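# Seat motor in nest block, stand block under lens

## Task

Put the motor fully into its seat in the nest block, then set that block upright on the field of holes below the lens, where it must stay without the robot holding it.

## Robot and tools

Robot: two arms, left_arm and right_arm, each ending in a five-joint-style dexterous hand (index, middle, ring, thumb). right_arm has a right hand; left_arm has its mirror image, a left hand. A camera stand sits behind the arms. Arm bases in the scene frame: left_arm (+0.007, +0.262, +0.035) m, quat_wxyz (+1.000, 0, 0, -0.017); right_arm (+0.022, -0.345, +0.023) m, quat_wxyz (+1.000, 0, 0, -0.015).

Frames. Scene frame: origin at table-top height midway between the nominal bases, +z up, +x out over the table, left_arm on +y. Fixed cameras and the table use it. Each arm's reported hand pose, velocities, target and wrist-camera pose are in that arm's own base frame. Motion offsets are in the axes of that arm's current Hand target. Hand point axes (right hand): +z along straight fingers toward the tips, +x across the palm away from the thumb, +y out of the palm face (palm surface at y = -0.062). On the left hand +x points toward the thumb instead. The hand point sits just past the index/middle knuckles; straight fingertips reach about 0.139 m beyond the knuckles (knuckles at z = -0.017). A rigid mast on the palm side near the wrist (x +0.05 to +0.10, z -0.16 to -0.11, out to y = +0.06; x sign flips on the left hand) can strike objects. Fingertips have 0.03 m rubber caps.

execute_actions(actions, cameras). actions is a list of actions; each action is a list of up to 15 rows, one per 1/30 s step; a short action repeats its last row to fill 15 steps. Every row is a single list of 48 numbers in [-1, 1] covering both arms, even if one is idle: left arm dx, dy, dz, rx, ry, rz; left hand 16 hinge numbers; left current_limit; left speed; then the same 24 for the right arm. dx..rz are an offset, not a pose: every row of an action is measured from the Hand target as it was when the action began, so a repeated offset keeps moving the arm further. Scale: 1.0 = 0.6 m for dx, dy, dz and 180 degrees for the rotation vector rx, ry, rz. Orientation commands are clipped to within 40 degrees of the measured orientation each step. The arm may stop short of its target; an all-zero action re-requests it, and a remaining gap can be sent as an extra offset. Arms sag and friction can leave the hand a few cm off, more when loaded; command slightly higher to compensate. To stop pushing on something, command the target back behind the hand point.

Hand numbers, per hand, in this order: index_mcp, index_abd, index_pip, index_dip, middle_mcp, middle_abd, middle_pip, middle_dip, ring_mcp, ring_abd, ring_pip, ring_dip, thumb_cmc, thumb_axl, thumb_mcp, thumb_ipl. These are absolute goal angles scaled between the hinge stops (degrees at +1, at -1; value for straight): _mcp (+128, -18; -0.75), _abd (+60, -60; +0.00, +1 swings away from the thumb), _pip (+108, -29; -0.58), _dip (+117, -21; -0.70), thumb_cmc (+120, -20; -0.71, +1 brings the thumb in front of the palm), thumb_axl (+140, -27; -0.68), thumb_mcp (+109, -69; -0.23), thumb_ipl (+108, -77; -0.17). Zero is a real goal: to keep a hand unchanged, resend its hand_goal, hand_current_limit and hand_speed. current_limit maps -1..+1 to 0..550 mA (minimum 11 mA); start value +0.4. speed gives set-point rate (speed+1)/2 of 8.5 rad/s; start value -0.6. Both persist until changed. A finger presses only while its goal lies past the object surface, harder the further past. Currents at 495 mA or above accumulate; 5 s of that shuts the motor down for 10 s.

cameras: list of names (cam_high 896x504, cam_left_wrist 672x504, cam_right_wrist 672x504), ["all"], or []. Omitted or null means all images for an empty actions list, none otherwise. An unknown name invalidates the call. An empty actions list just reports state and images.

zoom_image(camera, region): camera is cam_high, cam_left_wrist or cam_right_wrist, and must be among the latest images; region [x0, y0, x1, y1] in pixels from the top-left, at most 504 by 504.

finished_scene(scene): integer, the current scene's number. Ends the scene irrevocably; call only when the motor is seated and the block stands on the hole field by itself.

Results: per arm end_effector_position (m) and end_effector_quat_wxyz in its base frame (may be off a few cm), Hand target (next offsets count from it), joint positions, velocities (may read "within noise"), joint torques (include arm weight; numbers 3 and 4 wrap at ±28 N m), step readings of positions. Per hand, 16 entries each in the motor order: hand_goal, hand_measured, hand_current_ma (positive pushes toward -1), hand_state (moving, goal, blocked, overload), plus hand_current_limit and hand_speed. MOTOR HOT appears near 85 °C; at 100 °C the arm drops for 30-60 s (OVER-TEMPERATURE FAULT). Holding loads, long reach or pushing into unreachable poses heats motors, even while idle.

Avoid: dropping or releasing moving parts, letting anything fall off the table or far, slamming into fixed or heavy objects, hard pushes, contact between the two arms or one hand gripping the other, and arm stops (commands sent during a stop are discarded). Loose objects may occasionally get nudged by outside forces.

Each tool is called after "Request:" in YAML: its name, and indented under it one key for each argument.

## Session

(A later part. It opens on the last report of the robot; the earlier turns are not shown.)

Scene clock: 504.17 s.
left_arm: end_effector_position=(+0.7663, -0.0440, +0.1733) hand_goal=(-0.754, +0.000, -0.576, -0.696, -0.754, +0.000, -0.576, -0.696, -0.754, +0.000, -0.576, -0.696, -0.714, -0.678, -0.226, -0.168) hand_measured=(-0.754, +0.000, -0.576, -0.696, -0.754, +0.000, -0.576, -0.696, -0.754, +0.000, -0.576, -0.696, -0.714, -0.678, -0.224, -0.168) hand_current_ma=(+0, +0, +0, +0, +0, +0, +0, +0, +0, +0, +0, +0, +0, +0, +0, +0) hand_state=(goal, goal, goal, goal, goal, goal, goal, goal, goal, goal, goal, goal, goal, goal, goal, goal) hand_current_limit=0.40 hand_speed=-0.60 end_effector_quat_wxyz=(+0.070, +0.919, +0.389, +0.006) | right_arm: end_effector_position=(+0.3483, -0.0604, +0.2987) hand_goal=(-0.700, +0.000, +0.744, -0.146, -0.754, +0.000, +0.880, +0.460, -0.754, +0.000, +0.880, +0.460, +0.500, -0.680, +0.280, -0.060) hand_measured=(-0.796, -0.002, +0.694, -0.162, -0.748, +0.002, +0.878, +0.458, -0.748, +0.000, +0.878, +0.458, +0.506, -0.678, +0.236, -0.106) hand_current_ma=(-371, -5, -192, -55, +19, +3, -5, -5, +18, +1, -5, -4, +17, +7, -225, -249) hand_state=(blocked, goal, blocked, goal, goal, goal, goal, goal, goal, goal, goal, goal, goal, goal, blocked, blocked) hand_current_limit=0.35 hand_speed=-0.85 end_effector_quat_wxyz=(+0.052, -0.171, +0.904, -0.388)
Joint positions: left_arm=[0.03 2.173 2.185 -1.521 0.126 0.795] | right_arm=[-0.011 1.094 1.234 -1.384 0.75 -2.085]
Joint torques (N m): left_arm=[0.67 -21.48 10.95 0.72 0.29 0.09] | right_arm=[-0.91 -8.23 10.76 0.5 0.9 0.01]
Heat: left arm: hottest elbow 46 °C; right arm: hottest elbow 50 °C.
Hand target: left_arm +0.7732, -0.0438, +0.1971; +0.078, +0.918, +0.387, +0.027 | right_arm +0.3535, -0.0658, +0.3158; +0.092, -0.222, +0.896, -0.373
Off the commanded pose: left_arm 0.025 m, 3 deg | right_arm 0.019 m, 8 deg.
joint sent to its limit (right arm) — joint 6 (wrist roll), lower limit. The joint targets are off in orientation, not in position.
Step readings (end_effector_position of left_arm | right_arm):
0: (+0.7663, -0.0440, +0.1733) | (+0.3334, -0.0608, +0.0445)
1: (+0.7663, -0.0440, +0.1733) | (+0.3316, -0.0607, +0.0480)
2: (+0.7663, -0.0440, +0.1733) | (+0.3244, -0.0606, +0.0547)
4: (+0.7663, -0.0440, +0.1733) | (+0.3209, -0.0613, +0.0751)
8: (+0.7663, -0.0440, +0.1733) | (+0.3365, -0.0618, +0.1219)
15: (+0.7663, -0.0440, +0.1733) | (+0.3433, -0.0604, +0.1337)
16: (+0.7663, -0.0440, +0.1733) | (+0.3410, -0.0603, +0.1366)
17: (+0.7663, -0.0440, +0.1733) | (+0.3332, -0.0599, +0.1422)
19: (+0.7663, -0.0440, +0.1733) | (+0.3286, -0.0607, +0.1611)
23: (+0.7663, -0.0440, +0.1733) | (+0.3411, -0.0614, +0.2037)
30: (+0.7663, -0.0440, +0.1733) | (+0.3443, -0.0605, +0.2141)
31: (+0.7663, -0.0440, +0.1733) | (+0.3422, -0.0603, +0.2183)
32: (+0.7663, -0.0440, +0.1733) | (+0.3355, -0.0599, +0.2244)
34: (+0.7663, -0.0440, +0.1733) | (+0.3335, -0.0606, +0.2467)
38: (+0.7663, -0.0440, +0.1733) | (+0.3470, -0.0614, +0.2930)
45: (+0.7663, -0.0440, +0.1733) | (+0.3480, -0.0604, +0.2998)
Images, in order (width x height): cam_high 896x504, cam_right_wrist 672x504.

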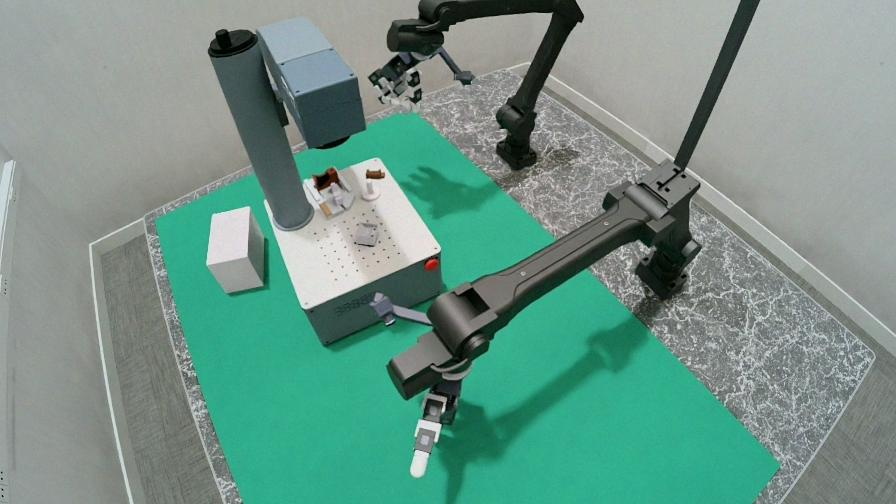

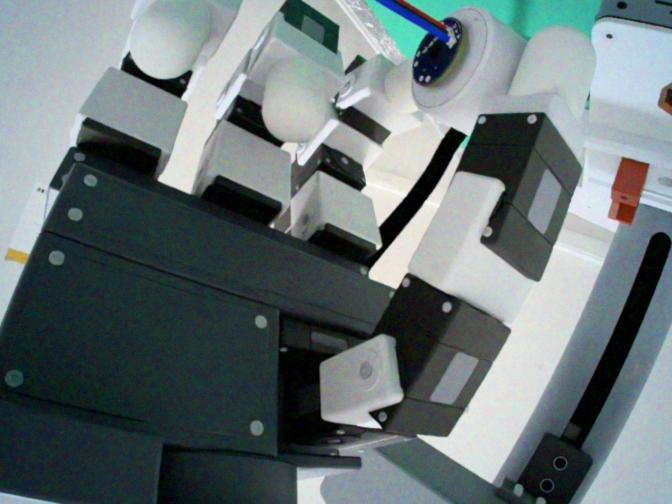

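Request:
execute_actions:
  actions:
    - [[0,0,0,0,0,0,-0.754,0,-0.576,-0.696,-0.754,0,-0.576,-0.696,-0.754,0,-0.576,-0.696,-0.714,-0.678,-0.226,-0.168,0.4,-0.6,-0.0973,0.0489,-0.1081,0,0,0,-0.7,0,0.745,-0.145,-0.754,0,0.88,0.46,-0.754,0,0.88,0.46,0.5,-0.68,0.281,-0.06,0.35,-0.85]]
    - [[0,0,0,0,0,0,-0.754,0,-0.576,-0.696,-0.754,0,-0.576,-0.696,-0.754,0,-0.576,-0.696,-0.714,-0.678,-0.226,-0.168,0.4,-0.6,-0.0973,0.0784,-0.0788,0,-0.0903,-0.0903,-0.7,0,0.745,-0.145,-0.754,0,0.88,0.46,-0.754,0,0.88,0.46,0.5,-0.68,0.281,-0.06,0.35,-0.85]]
  cameras: ["cam_high", "cam_right_wrist"]

Scene clock: 508.47 s.
left_arm: end_effector_position=(+0.7663, -0.0440, +0.1733) hand_goal=(-0.754, +0.000, -0.576, -0.696, -0.754, +0.000, -0.576, -0.696, -0.754, +0.000, -0.576, -0.696, -0.714, -0.678, -0.226, -0.168) hand_measured=(-0.754, +0.000, -0.576, -0.696, -0.754, +0.000, -0.576, -0.696, -0.754, +0.000, -0.576, -0.696, -0.714, -0.678, -0.224, -0.168) hand_current_ma=(+0, +0, +0, +0, +0, +0, +0, +0, +0, +0, +0, +0, +0, +0, +0, +0) hand_state=(goal, goal, goal, goal, goal, goal, goal, goal, goal, goal, goal, goal, goal, goal, goal, goal) hand_current_limit=0.40 hand_speed=-0.60 end_effector_quat_wxyz=(+0.070, +0.919, +0.389, +0.006) | right_arm: end_effector_position=(+0.3812, +0.1082, +0.3097) hand_goal=(-0.700, +0.000, +0.744, -0.146, -0.754, +0.000, +0.880, +0.460, -0.754, +0.000, +0.880, +0.460, +0.500, -0.680, +0.280, -0.060) hand_measured=(-0.790, -0.002, +0.688, -0.164, -0.750, +0.002, +0.878, +0.458, -0.750, +0.000, +0.878, +0.458, +0.502, -0.680, +0.232, -0.104) hand_current_ma=(-371, -5, -212, -56, +10, +3, -5, -5, +8, +1, -5, -4, +3, +1, -247, -225) hand_state=(blocked, goal, blocked, goal, goal, goal, goal, goal, goal, goal, goal, goal, goal, goal, blocked, blocked) hand_current_limit=0.35 hand_speed=-0.85 end_effector_quat_wxyz=(+0.111, -0.367, +0.849, -0.363)
Joint positions: left_arm=[0.03 2.173 2.185 -1.521 0.126 0.795] | right_arm=[0.413 1.243 1.387 -1.437 0.738 -2.081]
Joint torques (N m): left_arm=[0.62 -21.54 10.99 0.69 0.27 0.1] | right_arm=[-1.03 -12.1 12.1 1.07 1.04 -0.01]
Heat: left arm: hottest elbow 46 °C; right arm: hottest elbow 50 °C.
Hand target: left_arm +0.7732, -0.0438, +0.1971; +0.078, +0.918, +0.387, +0.027 | right_arm +0.3946, +0.1066, +0.3410; +0.164, -0.396, +0.834, -0.347
Off the commanded pose: left_arm 0.025 m, 3 deg | right_arm 0.034 m, 7 deg.
joint sent to its limit (right arm) — joint 6 (wrist roll), lower limit. The joint targets are off in orientation, not in position.
Step readings (end_effector_position of left_arm | right_arm):
0: (+0.7663, -0.0440, +0.1733) | (+0.3483, -0.0604, +0.2987)
1: (+0.7663, -0.0440, +0.1733) | (+0.3482, -0.0546, +0.3001)
2: (+0.7663, -0.0440, +0.1733) | (+0.3457, -0.0473, +0.3017)
4: (+0.7663, -0.0440, +0.1733) | (+0.3499, -0.0139, +0.3080)
8: (+0.7663, -0.0440, +0.1733) | (+0.3632, +0.0260, +0.3162)
15: (+0.7663, -0.0440, +0.1733) | (+0.3643, +0.0236, +0.3139)
16: (+0.7663, -0.0440, +0.1733) | (+0.3654, +0.0279, +0.3143)
17: (+0.7663, -0.0440, +0.1733) | (+0.3673, +0.0344, +0.3148)
19: (+0.7663, -0.0440, +0.1733) | (+0.3725, +0.0688, +0.3164)
23: (+0.7663, -0.0440, +0.1733) | (+0.3785, +0.1121, +0.3142)
30: (+0.7663, -0.0440, +0.1733) | (+0.3815, +0.1084, +0.3097)
Images, in order (width x height): cam_high 896x504, cam_right_wrist 672x504.

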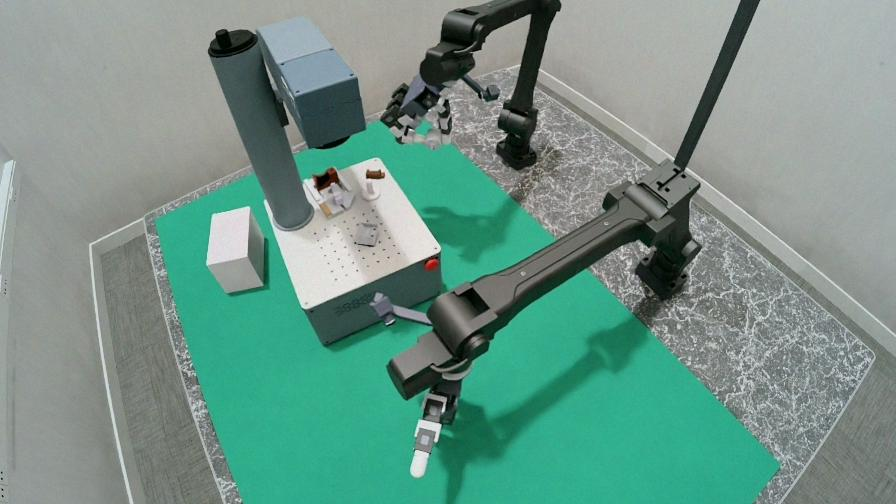

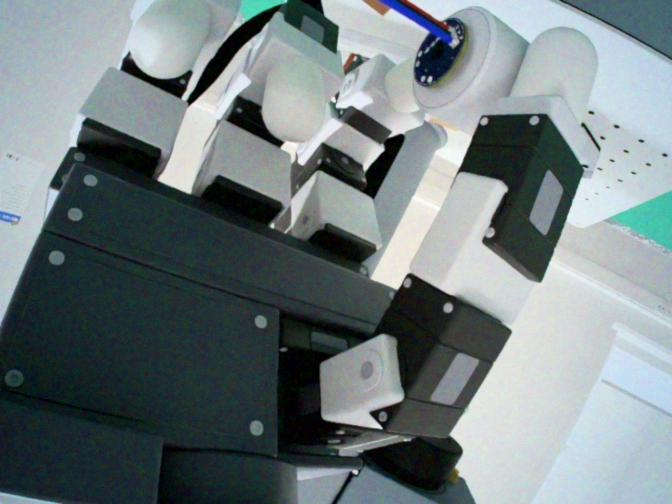

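Request:
execute_actions:
  actions:
    - [[0,0,0,0,0,0,-0.754,0,-0.576,-0.696,-0.754,0,-0.576,-0.696,-0.754,0,-0.576,-0.696,-0.714,-0.678,-0.226,-0.168,0.4,-0.6,-0.1118,-0.0466,0.0466,0,0,0,-0.7,0,0.745,-0.145,-0.754,0,0.88,0.46,-0.754,0,0.88,0.46,0.5,-0.68,0.281,-0.06,0.35,-0.85]]
    - [[0,0,0,0,0,0,-0.754,0,-0.576,-0.696,-0.754,0,-0.576,-0.696,-0.754,0,-0.576,-0.696,-0.714,-0.678,-0.226,-0.168,0.4,-0.6,-0.1118,-0.0466,0.0466,0,0,0,-0.7,0,0.745,-0.145,-0.754,0,0.88,0.46,-0.754,0,0.88,0.46,0.5,-0.68,0.281,-0.06,0.35,-0.85]]
  cameras: ["cam_high", "cam_right_wrist"]

Scene clock: 515.40 s.
left_arm: end_effector_position=(+0.7663, -0.0440, +0.1733) hand_goal=(-0.754, +0.000, -0.576, -0.696, -0.754, +0.000, -0.576, -0.696, -0.754, +0.000, -0.576, -0.696, -0.714, -0.678, -0.226, -0.168) hand_measured=(-0.754, +0.000, -0.576, -0.696, -0.754, +0.000, -0.576, -0.696, -0.754, +0.000, -0.576, -0.696, -0.714, -0.678, -0.224, -0.168) hand_current_ma=(+0, +0, +0, +0, +0, +0, +0, +0, +0, +0, +0, +0, +0, +0, +0, +0) hand_state=(goal, goal, goal, goal, goal, goal, goal, goal, goal, goal, goal, goal, goal, goal, goal, goal) hand_current_limit=0.40 hand_speed=-0.60 end_effector_quat_wxyz=(+0.070, +0.919, +0.389, +0.006) | right_arm: end_effector_position=(+0.5337, +0.1671, +0.3057) hand_goal=(-0.700, +0.000, +0.744, -0.146, -0.754, +0.000, +0.880, +0.460, -0.754, +0.000, +0.880, +0.460, +0.500, -0.680, +0.280, -0.060) hand_measured=(-0.786, -0.002, +0.688, -0.164, -0.748, +0.002, +0.878, +0.458, -0.748, +0.000, +0.878, +0.458, +0.502, -0.680, +0.228, -0.104) hand_current_ma=(-371, -5, -213, -59, +20, +3, -5, -5, +17, +1, -5, -4, +5, +2, -261, -225) hand_state=(blocked, goal, blocked, goal, goal, goal, goal, goal, goal, goal, goal, goal, goal, goal, blocked, blocked) hand_current_limit=0.35 hand_speed=-0.85 end_effector_quat_wxyz=(+0.115, -0.360, +0.855, -0.356)
Joint positions: left_arm=[0.03 2.173 2.185 -1.521 0.126 0.795] | right_arm=[0.395 1.668 1.828 -1.44 0.72 -2.084]
Joint torques (N m): left_arm=[0.62 -21.48 10.95 0.68 0.28 0.09] | right_arm=[-1.14 -20.6 11.62 0.43 0.97 0.01]
Heat: left arm: hottest elbow 46 °C; right arm: hottest elbow 51 °C.
Hand target: left_arm +0.7732, -0.0438, +0.1971; +0.078, +0.918, +0.387, +0.027 | right_arm +0.5408, +0.1605, +0.3410; +0.164, -0.396, +0.834, -0.347
Off the commanded pose: left_arm 0.025 m, 3 deg | right_arm 0.037 m, 7 deg.
joint sent to its limit (right arm) — joint 6 (wrist roll), lower limit. The joint targets are off in orientation, not in position.
Step readings (end_effector_position of left_arm | right_arm):
0: (+0.7663, -0.0440, +0.1733) | (+0.3811, +0.1081, +0.3096)
1: (+0.7663, -0.0440, +0.1733) | (+0.3850, +0.1095, +0.3112)
2: (+0.7663, -0.0440, +0.1733) | (+0.3927, +0.1121, +0.3151)
4: (+0.7663, -0.0440, +0.1733) | (+0.4222, +0.1234, +0.3249)
8: (+0.7663, -0.0440, +0.1733) | (+0.4579, +0.1373, +0.3191)
15: (+0.7663, -0.0440, +0.1733) | (+0.4623, +0.1400, +0.3053)
16: (+0.7663, -0.0440, +0.1733) | (+0.4652, +0.1413, +0.3084)
17: (+0.7663, -0.0440, +0.1733) | (+0.4723, +0.1437, +0.3134)
19: (+0.7663, -0.0440, +0.1733) | (+0.5005, +0.1537, +0.3260)
23: (+0.7663, -0.0440, +0.1733) | (+0.5320, +0.1659, +0.3247)
30: (+0.7663, -0.0440, +0.1733) | (+0.5343, +0.1674, +0.3048)
Images, in order (width x height): cam_high 896x504, cam_right_wrist 672x504.

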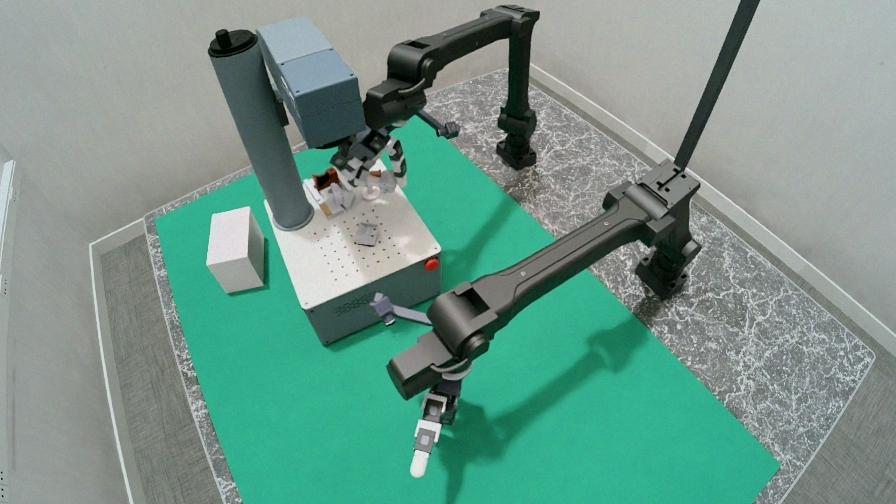

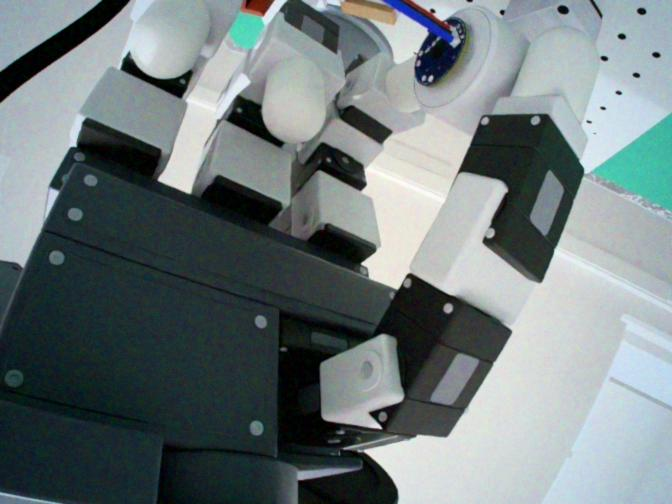

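Request:
execute_actions:
  actions:
    - [[0,0,0,0,0,0,-0.754,0,-0.576,-0.696,-0.754,0,-0.576,-0.696,-0.754,0,-0.576,-0.696,-0.714,-0.678,-0.226,-0.168,0.4,-0.6,-0.1118,-0.0466,0.0466,0,0,0,-0.7,0,0.745,-0.145,-0.754,0,0.88,0.46,-0.754,0,0.88,0.46,0.54,-0.68,0.281,-0.06,0.35,-0.85]]
  cameras: ["cam_high", "cam_right_wrist"]

Request:
zoom_image:
  camera: "cam_high"
  region: [310, 140, 430, 240]

Request:
zoom_image:
  camera: "cam_right_wrist"
  region: [340, 0, 672, 249]

Scene clock: 526.10 s.
left_arm: end_effector_position=(+0.7663, -0.0440, +0.1733) hand_goal=(-0.754, +0.000, -0.576, -0.696, -0.754, +0.000, -0.576, -0.696, -0.754, +0.000, -0.576, -0.696, -0.714, -0.678, -0.226, -0.168) hand_measured=(-0.754, +0.000, -0.576, -0.696, -0.754, +0.000, -0.576, -0.696, -0.754, +0.000, -0.576, -0.696, -0.714, -0.678, -0.224, -0.168) hand_current_ma=(+0, +0, +0, +0, +0, +0, +0, +0, +0, +0, +0, +0, +0, +0, +0, +0) hand_state=(goal, goal, goal, goal, goal, goal, goal, goal, goal, goal, goal, goal, goal, goal, goal, goal) hand_current_limit=0.40 hand_speed=-0.60 end_effector_quat_wxyz=(+0.070, +0.919, +0.389, +0.006) | right_arm: end_effector_position=(+0.5603, +0.1990, +0.3514) hand_goal=(-0.700, +0.000, +0.744, -0.146, -0.754, +0.000, +0.880, +0.460, -0.754, +0.000, +0.880, +0.460, +0.540, -0.680, +0.280, -0.060) hand_measured=(-0.698, +0.000, +0.736, -0.150, -0.750, +0.000, +0.878, +0.458, -0.750, +0.000, +0.878, +0.458, +0.542, -0.678, +0.278, -0.062) hand_current_ma=(+4, +0, -22, -9, +14, +1, -5, -5, +13, +0, -5, -4, +6, +5, -8, -10) hand_state=(goal, goal, goal, goal, goal, goal, goal, goal, goal, goal, goal, goal, goal, goal, goal, goal) hand_current_limit=0.35 hand_speed=-0.85 end_effector_quat_wxyz=(+0.140, -0.365, +0.849, -0.354)
Joint positions: left_arm=[0.03 2.173 2.185 -1.521 0.126 0.795] | right_arm=[0.428 1.774 2.086 -1.552 0.722 -2.082]
Joint torques (N m): left_arm=[0.67 -21.48 10.93 0.73 0.27 0.09] | right_arm=[-4.6 -12.51 14.16 2.28 0.75 -0.01]
Heat: left arm: hottest elbow 46 °C; right arm: hottest elbow 54 °C.
Hand target: left_arm +0.7732, -0.0438, +0.1971; +0.078, +0.918, +0.387, +0.027 | right_arm +0.6139, +0.1873, +0.3411; +0.164, -0.396, +0.834, -0.347
Off the commanded pose: left_arm 0.025 m, 3 deg | right_arm 0.056 m, 5 deg.
joint sent to its limit (right arm) — joint 6 (wrist roll), lower limit. The joint targets are off in position and orientation.
Step readings (end_effector_position of left_arm | right_arm):
0: (+0.7663, -0.0440, +0.1733) | (+0.5337, +0.1671, +0.3057)
1: (+0.7663, -0.0440, +0.1733) | (+0.5370, +0.1684, +0.3087)
2: (+0.7663, -0.0440, +0.1733) | (+0.5464, +0.1718, +0.3135)
4: (+0.7663, -0.0440, +0.1733) | (+0.5546, +0.1768, +0.3216)
8: (+0.7663, -0.0440, +0.1733) | (+0.5563, +0.1909, +0.3391)
15: (+0.7663, -0.0440, +0.1733) | (+0.5608, +0.1992, +0.3513)
Images, in order (width x height): cam_high 896x504, cam_right_wrist 672x504.

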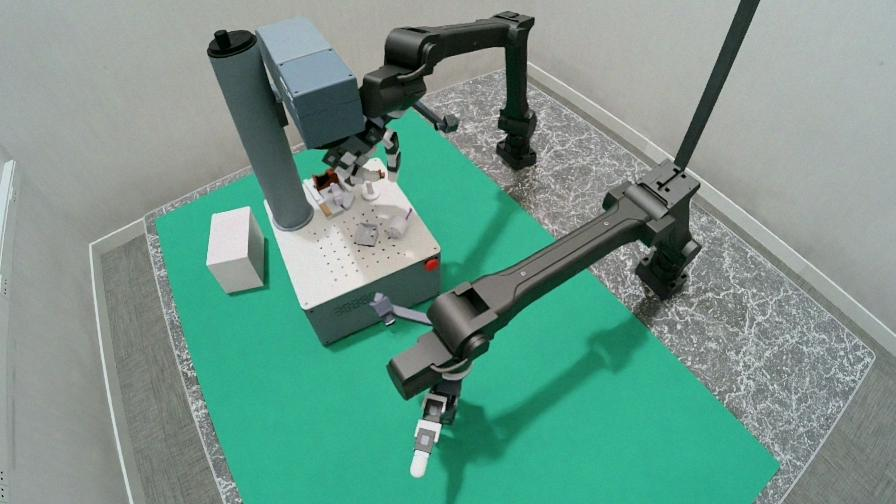

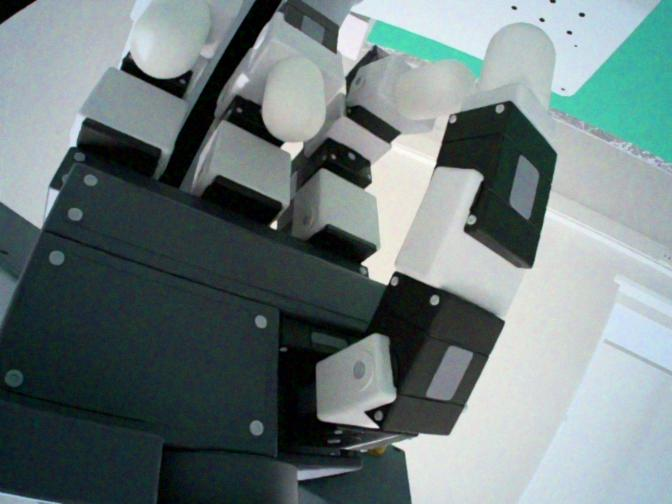

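Scaled by 4.200 from the camera's 896x504 image, which has a finer 1280x720 frame.

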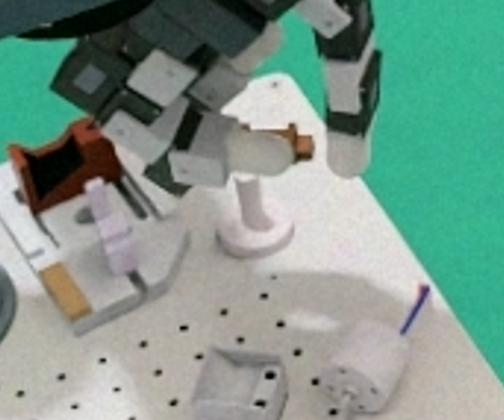

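Scaled by 1.518 from the camera's 672x504 image, which has a finer 960x720 frame.

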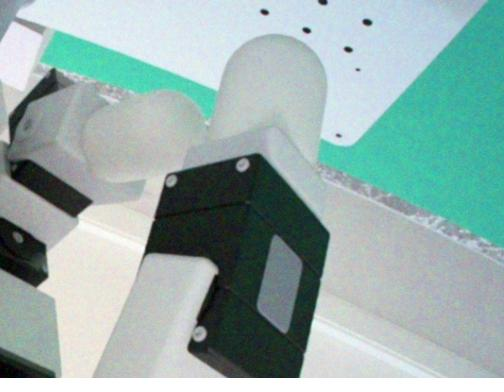

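Request:
execute_actions:
  actions:
    - [[0,0,0,0,0,0,-0.754,0,-0.576,-0.696,-0.754,0,-0.576,-0.696,-0.754,0,-0.576,-0.696,-0.714,-0.678,-0.226,-0.168,0.4,-0.6,0.1453,0.0606,-0.0606,0,0,0,-0.973,0,0.745,-0.145,-0.754,0,0.88,0.46,-0.754,0,0.88,0.46,0.5,-0.68,0.281,-0.438,0.3,-0.7]]
  cameras: ["cam_high", "cam_right_wrist"]

Request:
zoom_image:
  camera: "cam_high"
  region: [350, 195, 420, 250]

Scene clock: 534.03 s.
left_arm: end_effector_position=(+0.7663, -0.0440, +0.1733) hand_goal=(-0.754, +0.000, -0.576, -0.696, -0.754, +0.000, -0.576, -0.696, -0.754, +0.000, -0.576, -0.696, -0.714, -0.678, -0.226, -0.168) hand_measured=(-0.754, +0.000, -0.576, -0.696, -0.754, +0.000, -0.576, -0.696, -0.754, +0.000, -0.576, -0.696, -0.714, -0.678, -0.224, -0.168) hand_current_ma=(+0, +0, +0, +0, +0, +0, +0, +0, +0, +0, +0, +0, +0, +0, +0, +0) hand_state=(goal, goal, goal, goal, goal, goal, goal, goal, goal, goal, goal, goal, goal, goal, goal, goal) hand_current_limit=0.40 hand_speed=-0.60 end_effector_quat_wxyz=(+0.070, +0.919, +0.389, +0.006) | right_arm: end_effector_position=(+0.5138, +0.1525, +0.3430) hand_goal=(-0.974, +0.000, +0.744, -0.146, -0.754, +0.000, +0.880, +0.460, -0.754, +0.000, +0.880, +0.460, +0.500, -0.680, +0.280, -0.438) hand_measured=(-0.960, +0.000, +0.738, -0.150, -0.750, +0.000, +0.878, +0.458, -0.750, +0.000, +0.878, +0.458, +0.504, -0.680, +0.278, -0.434) hand_current_ma=(+48, -1, -16, -8, +13, +0, -5, -5, +11, +0, -5, -4, +9, -1, -4, +13) hand_state=(goal, goal, goal, goal, goal, goal, goal, goal, goal, goal, goal, goal, goal, goal, goal, goal) hand_current_limit=0.30 hand_speed=-0.70 end_effector_quat_wxyz=(+0.138, -0.344, +0.857, -0.358)
Joint positions: left_arm=[0.03 2.173 2.185 -1.521 0.126 0.795] | right_arm=[0.384 1.582 1.812 -1.456 0.723 -2.081]
Joint torques (N m): left_arm=[0.73 -21.54 10.93 0.68 0.27 0.09] | right_arm=[-0.09 -16.79 7.79 1.43 0.76 -0.01]
Heat: left arm: hottest elbow 47 °C; right arm: hottest elbow 57 °C.
Hand target: left_arm +0.7732, -0.0438, +0.1971; +0.078, +0.918, +0.387, +0.027 | right_arm +0.5189, +0.1524, +0.3411; +0.165, -0.396, +0.834, -0.347
Off the commanded pose: left_arm 0.025 m, 3 deg | right_arm 0.005 m, 7 deg.
joint sent to its limit (right arm) — joint 6 (wrist roll), lower limit. The joint targets are off in orientation, not in position.
Step readings (end_effector_position of left_arm | right_arm):
0: (+0.7663, -0.0440, +0.1733) | (+0.5603, +0.1990, +0.3514)
1: (+0.7663, -0.0440, +0.1733) | (+0.5552, +0.1970, +0.3460)
2: (+0.7663, -0.0440, +0.1733) | (+0.5477, +0.1935, +0.3403)
4: (+0.7663, -0.0440, +0.1733) | (+0.5238, +0.1758, +0.3238)
8: (+0.7663, -0.0440, +0.1733) | (+0.5132, +0.1549, +0.3274)
15: (+0.7663, -0.0440, +0.1733) | (+0.5137, +0.1521, +0.3430)
Images, in order (width x height): cam_high 896x504, cam_right_wrist 672x504.

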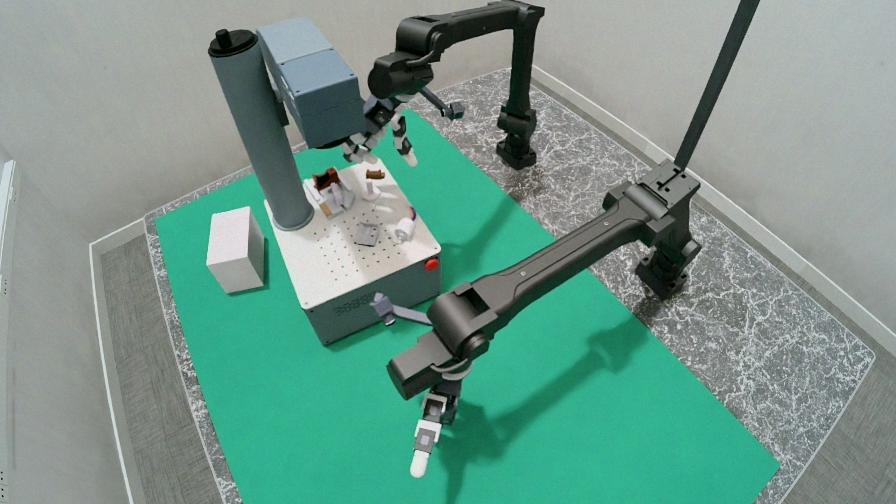

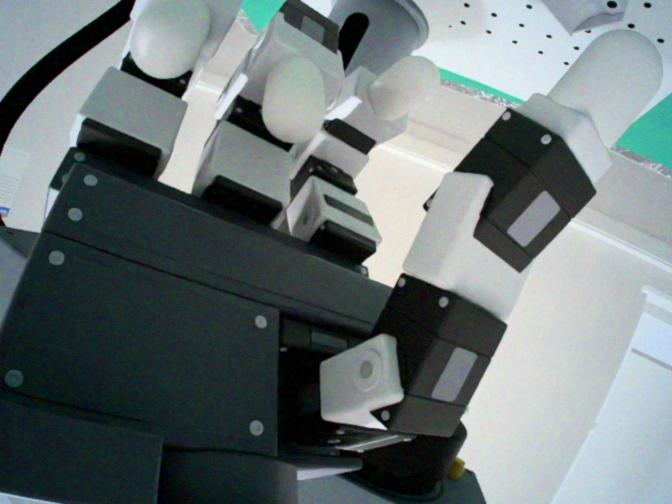

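Scaled by 7.200 from the camera's 896x504 image, which has a finer 1280x720 frame.

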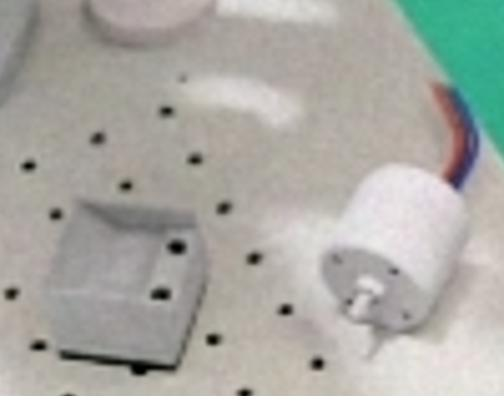

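Request:
execute_actions:
  actions: []
  cameras: ["cam_high"]

Request:
zoom_image:
  camera: "cam_high"
  region: [350, 195, 450, 275]

Scene clock: 534.90 s.
left_arm: end_effector_position=(+0.7663, -0.0440, +0.1733) hand_goal=(-0.754, +0.000, -0.576, -0.696, -0.754, +0.000, -0.576, -0.696, -0.754, +0.000, -0.576, -0.696, -0.714, -0.678, -0.226, -0.168) hand_measured=(-0.754, +0.000, -0.576, -0.696, -0.754, +0.000, -0.576, -0.696, -0.754, +0.000, -0.576, -0.696, -0.714, -0.678, -0.224, -0.168) hand_current_ma=(+0, +0, +0, +0, +0, +0, +0, +0, +0, +0, +0, +0, +0, +0, +0, +0) hand_state=(goal, goal, goal, goal, goal, goal, goal, goal, goal, goal, goal, goal, goal, goal, goal, goal) hand_current_limit=0.40 hand_speed=-0.60 end_effector_quat_wxyz=(+0.070, +0.919, +0.389, +0.006) | right_arm: end_effector_position=(+0.5138, +0.1525, +0.3430) hand_goal=(-0.974, +0.000, +0.744, -0.146, -0.754, +0.000, +0.880, +0.460, -0.754, +0.000, +0.880, +0.460, +0.500, -0.680, +0.280, -0.438) hand_measured=(-0.960, +0.000, +0.738, -0.150, -0.750, +0.000, +0.878, +0.458, -0.750, +0.000, +0.878, +0.458, +0.504, -0.680, +0.278, -0.434) hand_current_ma=(+48, -1, -16, -8, +13, +0, -5, -5, +11, +0, -5, -4, +9, -1, -4, +13) hand_state=(goal, goal, goal, goal, goal, goal, goal, goal, goal, goal, goal, goal, goal, goal, goal, goal) hand_current_limit=0.30 hand_speed=-0.70 end_effector_quat_wxyz=(+0.138, -0.344, +0.857, -0.358)
Joint positions: left_arm=[0.03 2.173 2.185 -1.521 0.126 0.795] | right_arm=[0.384 1.582 1.812 -1.456 0.723 -2.081]
Joint velocities: within noise
Joint torques (N m): left_arm=[0.56 -21.48 10.96 0.73 0.27 0.09] | right_arm=[-0.09 -16.79 7.77 1.47 0.77 -0.01]
Heat: left arm: hottest elbow 47 °C; right arm: hottest elbow 57 °C.
Hand target: left_arm +0.7732, -0.0438, +0.1971; +0.078, +0.918, +0.387, +0.027 | right_arm +0.5189, +0.1524, +0.3411; +0.165, -0.396, +0.834, -0.347
Off the commanded pose: left_arm 0.025 m, 3 deg | right_arm 0.005 m, 7 deg.
Images, in order (width x height): cam_high 896x504.

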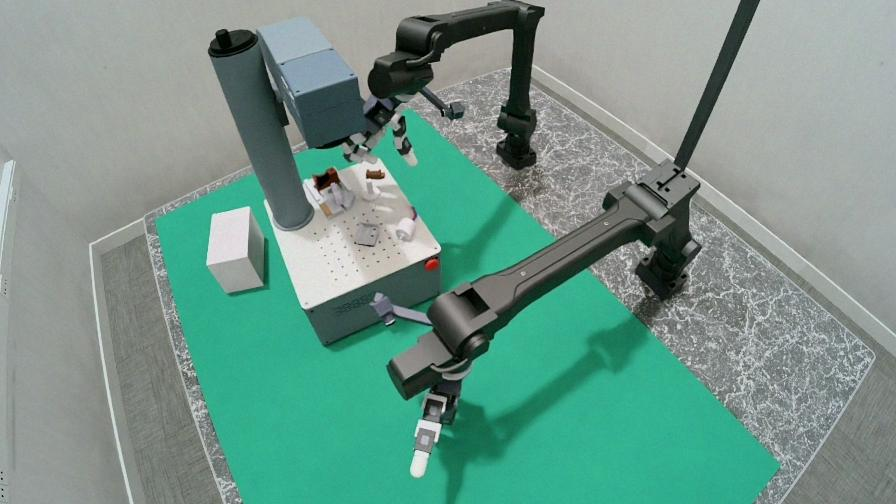

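Scaled by 5.040 from the camera's 896x504 image, which has a finer 1280x720 frame.

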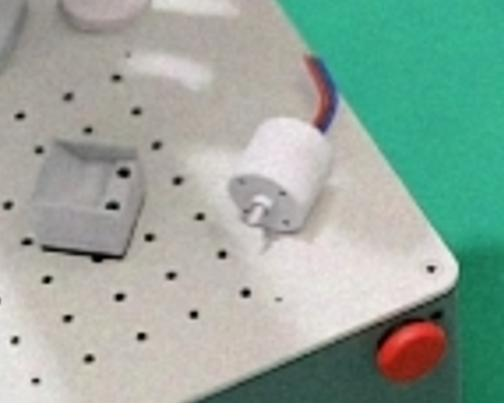

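Request:
execute_actions:
  actions: []
  cameras: ["cam_high"]

Request:
zoom_image:
  camera: "cam_high"
  region: [350, 195, 450, 275]

Scene clock: 536.67 s.
left_arm: end_effector_position=(+0.7663, -0.0440, +0.1733) hand_goal=(-0.754, +0.000, -0.576, -0.696, -0.754, +0.000, -0.576, -0.696, -0.754, +0.000, -0.576, -0.696, -0.714, -0.678, -0.226, -0.168) hand_measured=(-0.754, +0.000, -0.576, -0.696, -0.754, +0.000, -0.576, -0.696, -0.754, +0.000, -0.576, -0.696, -0.714, -0.678, -0.224, -0.168) hand_current_ma=(+0, +0, +0, +0, +0, +0, +0, +0, +0, +0, +0, +0, +0, +0, +0, +0) hand_state=(goal, goal, goal, goal, goal, goal, goal, goal, goal, goal, goal, goal, goal, goal, goal, goal) hand_current_limit=0.40 hand_speed=-0.60 end_effector_quat_wxyz=(+0.070, +0.919, +0.389, +0.006) | right_arm: end_effector_position=(+0.5138, +0.1525, +0.3430) hand_goal=(-0.974, +0.000, +0.744, -0.146, -0.754, +0.000, +0.880, +0.460, -0.754, +0.000, +0.880, +0.460, +0.500, -0.680, +0.280, -0.438) hand_measured=(-0.960, +0.000, +0.738, -0.150, -0.750, +0.000, +0.878, +0.458, -0.750, +0.000, +0.878, +0.458, +0.504, -0.680, +0.278, -0.434) hand_current_ma=(+48, -1, -16, -8, +13, +0, -5, -5, +11, +0, -5, -4, +9, -1, -4, +13) hand_state=(goal, goal, goal, goal, goal, goal, goal, goal, goal, goal, goal, goal, goal, goal, goal, goal) hand_current_limit=0.30 hand_speed=-0.70 end_effector_quat_wxyz=(+0.138, -0.344, +0.857, -0.358)
Joint positions: left_arm=[0.03 2.173 2.185 -1.521 0.126 0.795] | right_arm=[0.384 1.582 1.812 -1.456 0.723 -2.081]
Joint velocities: within noise
Joint torques (N m): left_arm=[0.62 -21.42 10.96 0.75 0.27 0.1] | right_arm=[-0.15 -16.79 7.79 1.46 0.77 -0.01]
Heat: left arm: hottest elbow 47 °C; right arm: hottest elbow 56 °C.
Hand target: left_arm +0.7732, -0.0438, +0.1971; +0.078, +0.918, +0.387, +0.027 | right_arm +0.5189, +0.1524, +0.3411; +0.165, -0.396, +0.834, -0.347
Off the commanded pose: left_arm 0.025 m, 3 deg | right_arm 0.005 m, 7 deg.
Images, in order (width x height): cam_high 896x504.

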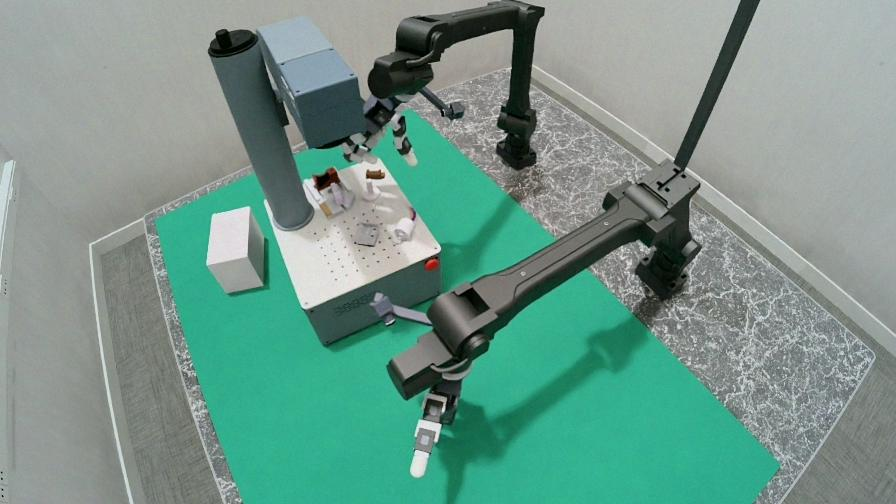

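Scaled by 5.040 from the camera's 896x504 image, which has a finer 1280x720 frame.

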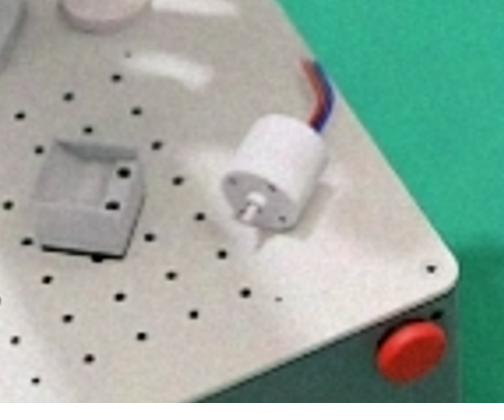

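Request:
execute_actions:
  actions:
    - [[0,0,0,0,0,0,-0.754,0,-0.576,-0.696,-0.754,0,-0.576,-0.696,-0.754,0,-0.576,-0.696,-0.714,-0.678,-0.226,-0.168,0.4,-0.6,-0.0819,0.0942,0.0025,0,0,0,-0.973,0,0.745,-0.145,-0.754,0,0.88,0.46,-0.754,0,0.88,0.46,0.545,-0.68,0.281,-0.438,0.3,-0.7]]
    - [[0,0,0,0,0,0,-0.754,0,-0.576,-0.696,-0.754,0,-0.576,-0.696,-0.754,0,-0.576,-0.696,-0.714,-0.678,-0.226,-0.168,0.4,-0.6,-0.0315,0.0495,0.0802,0,0,0,-0.973,0,0.745,-0.145,-0.754,0,0.88,0.46,-0.754,0,0.88,0.46,0.545,-0.68,0.281,-0.438,0.3,-0.7]]
  cameras: ["cam_high", "cam_right_wrist"]

Request:
zoom_image:
  camera: "cam_high"
  region: [350, 165, 450, 255]

Request:
zoom_image:
  camera: "cam_right_wrist"
  region: [340, 0, 672, 249]

Scene clock: 551.07 s.
left_arm: end_effector_position=(+0.7663, -0.0440, +0.1733) hand_goal=(-0.754, +0.000, -0.576, -0.696, -0.754, +0.000, -0.576, -0.696, -0.754, +0.000, -0.576, -0.696, -0.714, -0.678, -0.226, -0.168) hand_measured=(-0.754, +0.000, -0.576, -0.696, -0.754, +0.000, -0.576, -0.696, -0.754, +0.000, -0.576, -0.696, -0.714, -0.678, -0.224, -0.168) hand_current_ma=(+0, +0, +0, +0, +0, +0, +0, +0, +0, +0, +0, +0, +0, +0, +0, +0) hand_state=(goal, goal, goal, goal, goal, goal, goal, goal, goal, goal, goal, goal, goal, goal, goal, goal) hand_current_limit=0.40 hand_speed=-0.60 end_effector_quat_wxyz=(+0.070, +0.919, +0.389, +0.006) | right_arm: end_effector_position=(+0.5361, +0.2275, +0.2404) hand_goal=(-0.974, +0.000, +0.744, -0.146, -0.754, +0.000, +0.880, +0.460, -0.754, +0.000, +0.880, +0.460, +0.544, -0.680, +0.280, -0.438) hand_measured=(-0.966, +0.000, +0.740, -0.150, -0.750, +0.000, +0.878, +0.458, -0.750, +0.000, +0.878, +0.458, +0.542, -0.680, +0.280, -0.436) hand_current_ma=(+26, -1, -13, -8, +11, +0, -5, -5, +10, +0, -5, -4, -2, +0, +0, +10) hand_state=(goal, goal, goal, goal, goal, goal, goal, goal, goal, goal, goal, goal, goal, goal, goal, goal) hand_current_limit=0.30 hand_speed=-0.70 end_effector_quat_wxyz=(+0.152, -0.392, +0.838, -0.349)
Joint positions: left_arm=[0.03 2.173 2.185 -1.521 0.126 0.795] | right_arm=[0.489 1.688 1.675 -1.224 0.72 -2.083]
Joint torques (N m): left_arm=[0.5 -21.6 10.96 0.73 0.27 0.09] | right_arm=[-1.03 -19.84 7.91 1.4 0.82 0.01]
Heat: left arm: hottest elbow 47 °C; right arm: hottest elbow 53 °C.
Hand target: left_arm +0.7732, -0.0438, +0.1971; +0.078, +0.918, +0.387, +0.027 | right_arm +0.5421, +0.2213, +0.2450; +0.165, -0.396, +0.834, -0.347
Off the commanded pose: left_arm 0.025 m, 3 deg | right_arm 0.010 m, 2 deg.
joint sent to its limit (right arm) — joint 6 (wrist roll), lower limit. The joint targets still meet the commanded pose.
Step readings (end_effector_position of left_arm | right_arm):
0: (+0.7663, -0.0440, +0.1733) | (+0.5138, +0.1525, +0.3430)
1: (+0.7663, -0.0440, +0.1733) | (+0.5144, +0.1557, +0.3398)
2: (+0.7663, -0.0440, +0.1733) | (+0.5177, +0.1606, +0.3372)
4: (+0.7663, -0.0440, +0.1733) | (+0.5169, +0.1781, +0.3277)
8: (+0.7663, -0.0440, +0.1733) | (+0.5133, +0.2131, +0.3067)
15: (+0.7663, -0.0440, +0.1733) | (+0.5152, +0.2196, +0.2959)
16: (+0.7663, -0.0440, +0.1733) | (+0.5171, +0.2200, +0.2929)
17: (+0.7663, -0.0440, +0.1733) | (+0.5230, +0.2215, +0.2906)
19: (+0.7663, -0.0440, +0.1733) | (+0.5280, +0.2233, +0.2789)
23: (+0.7663, -0.0440, +0.1733) | (+0.5331, +0.2258, +0.2526)
30: (+0.7663, -0.0440, +0.1733) | (+0.5360, +0.2274, +0.2396)
Images, in order (width x height): cam_high 896x504, cam_right_wrist 672x504.

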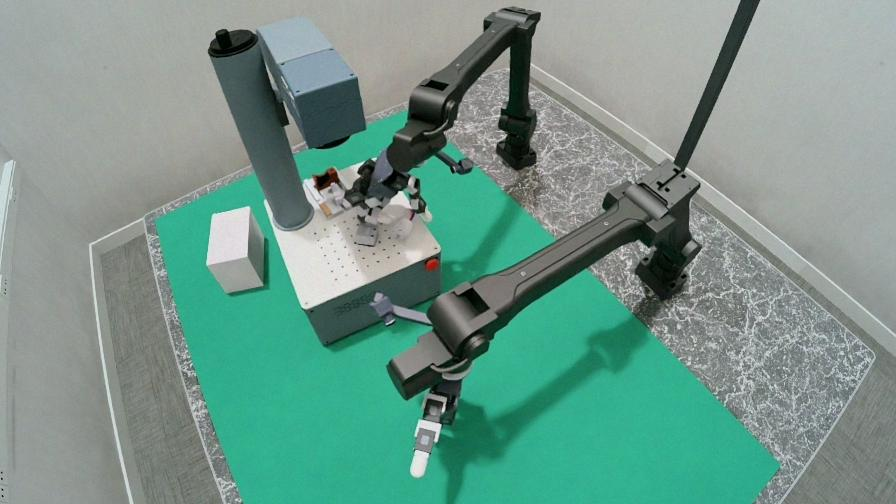

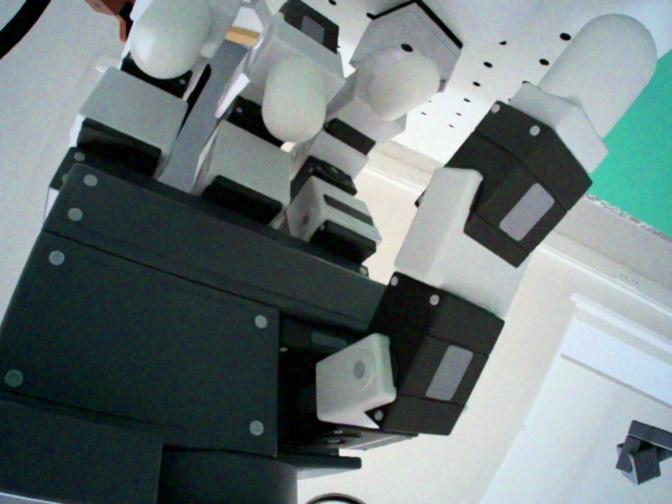

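Scaled by 5.040 from the camera's 896x504 image, which has a finer 1280x720 frame.

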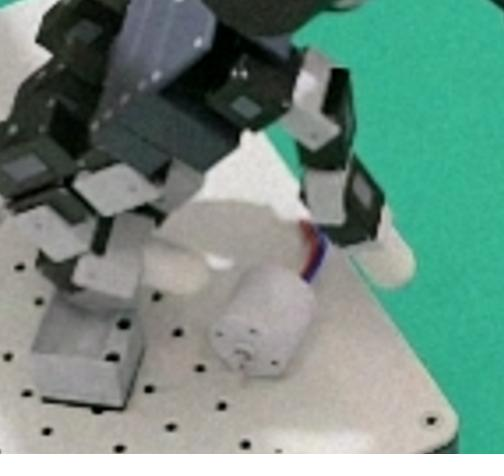

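Scaled by 1.518 from the camera's 672x504 image, which has a finer 960x720 frame.

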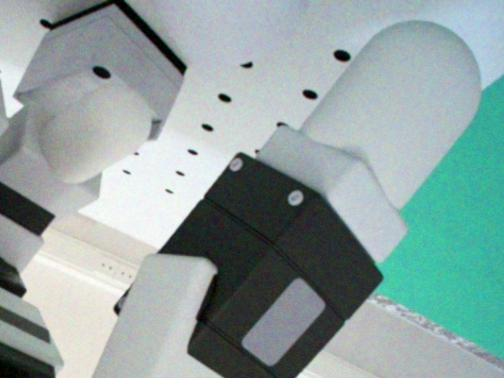

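Request:
zoom_image:
  camera: "cam_high"
  region: [370, 195, 440, 250]

Scaled by 7.200 from the camera's 896x504 image, which has a finer 1280x720 frame.

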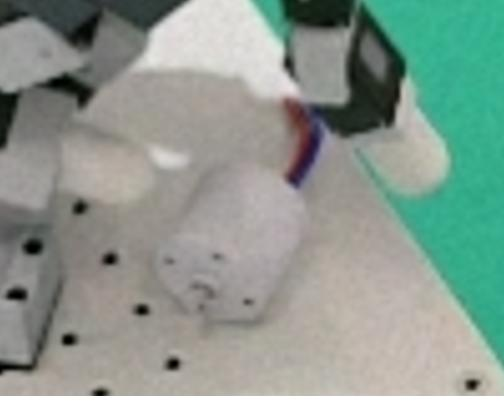

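Request:
execute_actions:
  actions:
    - [[0,0,0,0,0,0,-0.754,0,-0.576,-0.696,-0.754,0,-0.576,-0.696,-0.754,0,-0.576,-0.696,-0.714,-0.678,-0.226,-0.168,0.4,-0.6,0.0133,-0.0159,0.0158,0,0,0,-0.973,0,0.745,-0.145,-0.754,0,0.88,0.46,-0.754,0,0.88,0.46,0.545,-0.68,0.281,-0.438,0.3,-0.7]]
    - [[0,0,0,0,0,0,-0.754,0,-0.576,-0.696,-0.754,0,-0.576,-0.696,-0.754,0,-0.576,-0.696,-0.714,-0.678,-0.226,-0.168,0.4,-0.6,0,0.0236,0.0234,0,0,0,-0.973,0,0.745,-0.145,-0.754,0,0.88,0.46,-0.754,0,0.88,0.46,0.545,-0.68,0.281,-0.438,0.3,-0.7]]
  cameras: ["cam_high", "cam_right_wrist"]

Request:
zoom_image:
  camera: "cam_high"
  region: [370, 195, 440, 250]

Scene clock: 563.83 s.
left_arm: end_effector_position=(+0.7663, -0.0440, +0.1733) hand_goal=(-0.754, +0.000, -0.576, -0.696, -0.754, +0.000, -0.576, -0.696, -0.754, +0.000, -0.576, -0.696, -0.714, -0.678, -0.226, -0.168) hand_measured=(-0.754, +0.000, -0.576, -0.696, -0.754, +0.000, -0.576, -0.696, -0.754, +0.000, -0.576, -0.696, -0.714, -0.678, -0.224, -0.168) hand_current_ma=(+0, +0, +0, +0, +0, +0, +0, +0, +0, +0, +0, +0, +0, +0, +0, +0) hand_state=(goal, goal, goal, goal, goal, goal, goal, goal, goal, goal, goal, goal, goal, goal, goal, goal) hand_current_limit=0.40 hand_speed=-0.60 end_effector_quat_wxyz=(+0.070, +0.919, +0.389, +0.006) | right_arm: end_effector_position=(+0.5432, +0.2088, +0.2249) hand_goal=(-0.974, +0.000, +0.744, -0.146, -0.754, +0.000, +0.880, +0.460, -0.754, +0.000, +0.880, +0.460, +0.544, -0.680, +0.280, -0.438) hand_measured=(-0.966, +0.000, +0.740, -0.150, -0.750, +0.000, +0.878, +0.458, -0.750, +0.000, +0.878, +0.458, +0.544, -0.680, +0.280, -0.436) hand_current_ma=(+26, -1, -13, -8, +11, +0, -5, -5, +10, +0, -5, -4, -2, +0, +0, +10) hand_state=(goal, goal, goal, goal, goal, goal, goal, goal, goal, goal, goal, goal, goal, goal, goal, goal) hand_current_limit=0.30 hand_speed=-0.70 end_effector_quat_wxyz=(+0.149, -0.376, +0.844, -0.351)
Joint positions: left_arm=[0.03 2.173 2.185 -1.521 0.126 0.795] | right_arm=[0.454 1.683 1.627 -1.173 0.719 -2.084]
Joint torques (N m): left_arm=[0.67 -21.54 10.95 0.7 0.27 0.09] | right_arm=[-0.44 -19.25 7.79 1.47 0.81 0.02]
Heat: left arm: hottest elbow 47 °C; right arm: hottest elbow 53 °C.
Hand target: left_arm +0.7732, -0.0438, +0.1971; +0.078, +0.918, +0.387, +0.027 | right_arm +0.5474, +0.2065, +0.2251; +0.164, -0.396, +0.834, -0.347
Off the commanded pose: left_arm 0.025 m, 3 deg | right_arm 0.005 m, 3 deg.
joint sent to its limit (right arm) — joint 6 (wrist roll), lower limit. The joint targets are off in orientation, not in position.
Step readings (end_effector_position of left_arm | right_arm):
0: (+0.7663, -0.0440, +0.1733) | (+0.5361, +0.2275, +0.2404)
1: (+0.7663, -0.0440, +0.1733) | (+0.5365, +0.2266, +0.2404)
2: (+0.7663, -0.0440, +0.1733) | (+0.5369, +0.2257, +0.2403)
4: (+0.7663, -0.0440, +0.1733) | (+0.5387, +0.2212, +0.2403)
8: (+0.7663, -0.0440, +0.1733) | (+0.5422, +0.2126, +0.2403)
15: (+0.7663, -0.0440, +0.1733) | (+0.5436, +0.2091, +0.2403)
16: (+0.7663, -0.0440, +0.1733) | (+0.5438, +0.2091, +0.2384)
17: (+0.7663, -0.0440, +0.1733) | (+0.5453, +0.2098, +0.2371)
19: (+0.7663, -0.0440, +0.1733) | (+0.5447, +0.2095, +0.2316)
23: (+0.7663, -0.0440, +0.1733) | (+0.5422, +0.2083, +0.2247)
30: (+0.7663, -0.0440, +0.1733) | (+0.5432, +0.2088, +0.2249)
Images, in order (width x height): cam_high 896x504, cam_right_wrist 672x504.

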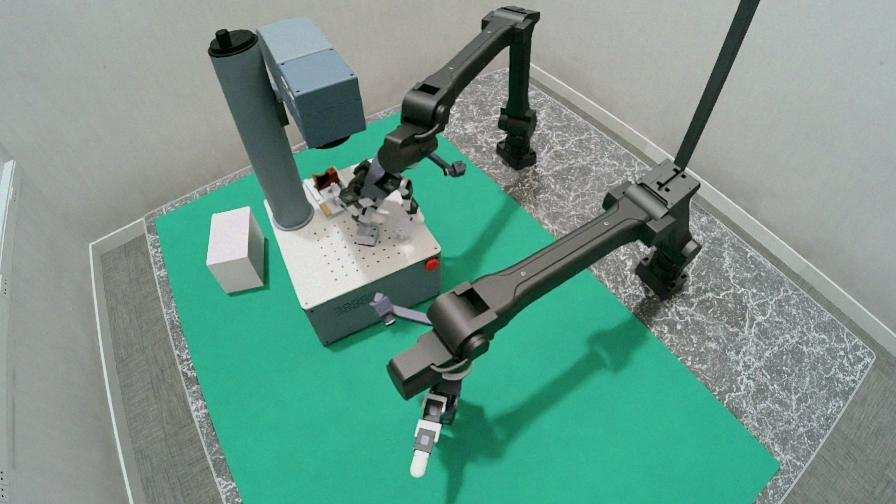

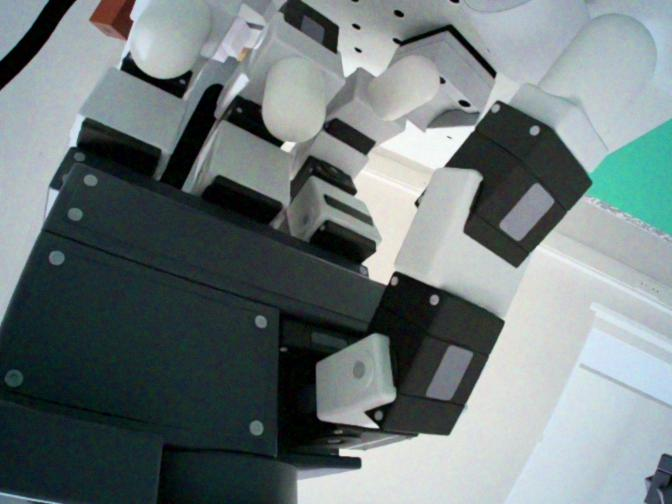

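Scaled by 7.200 from the camera's 896x504 image, which has a finer 1280x720 frame.

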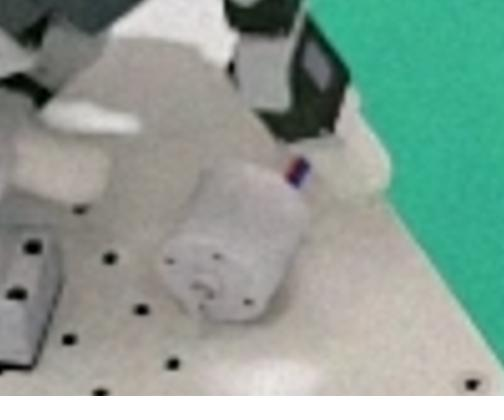

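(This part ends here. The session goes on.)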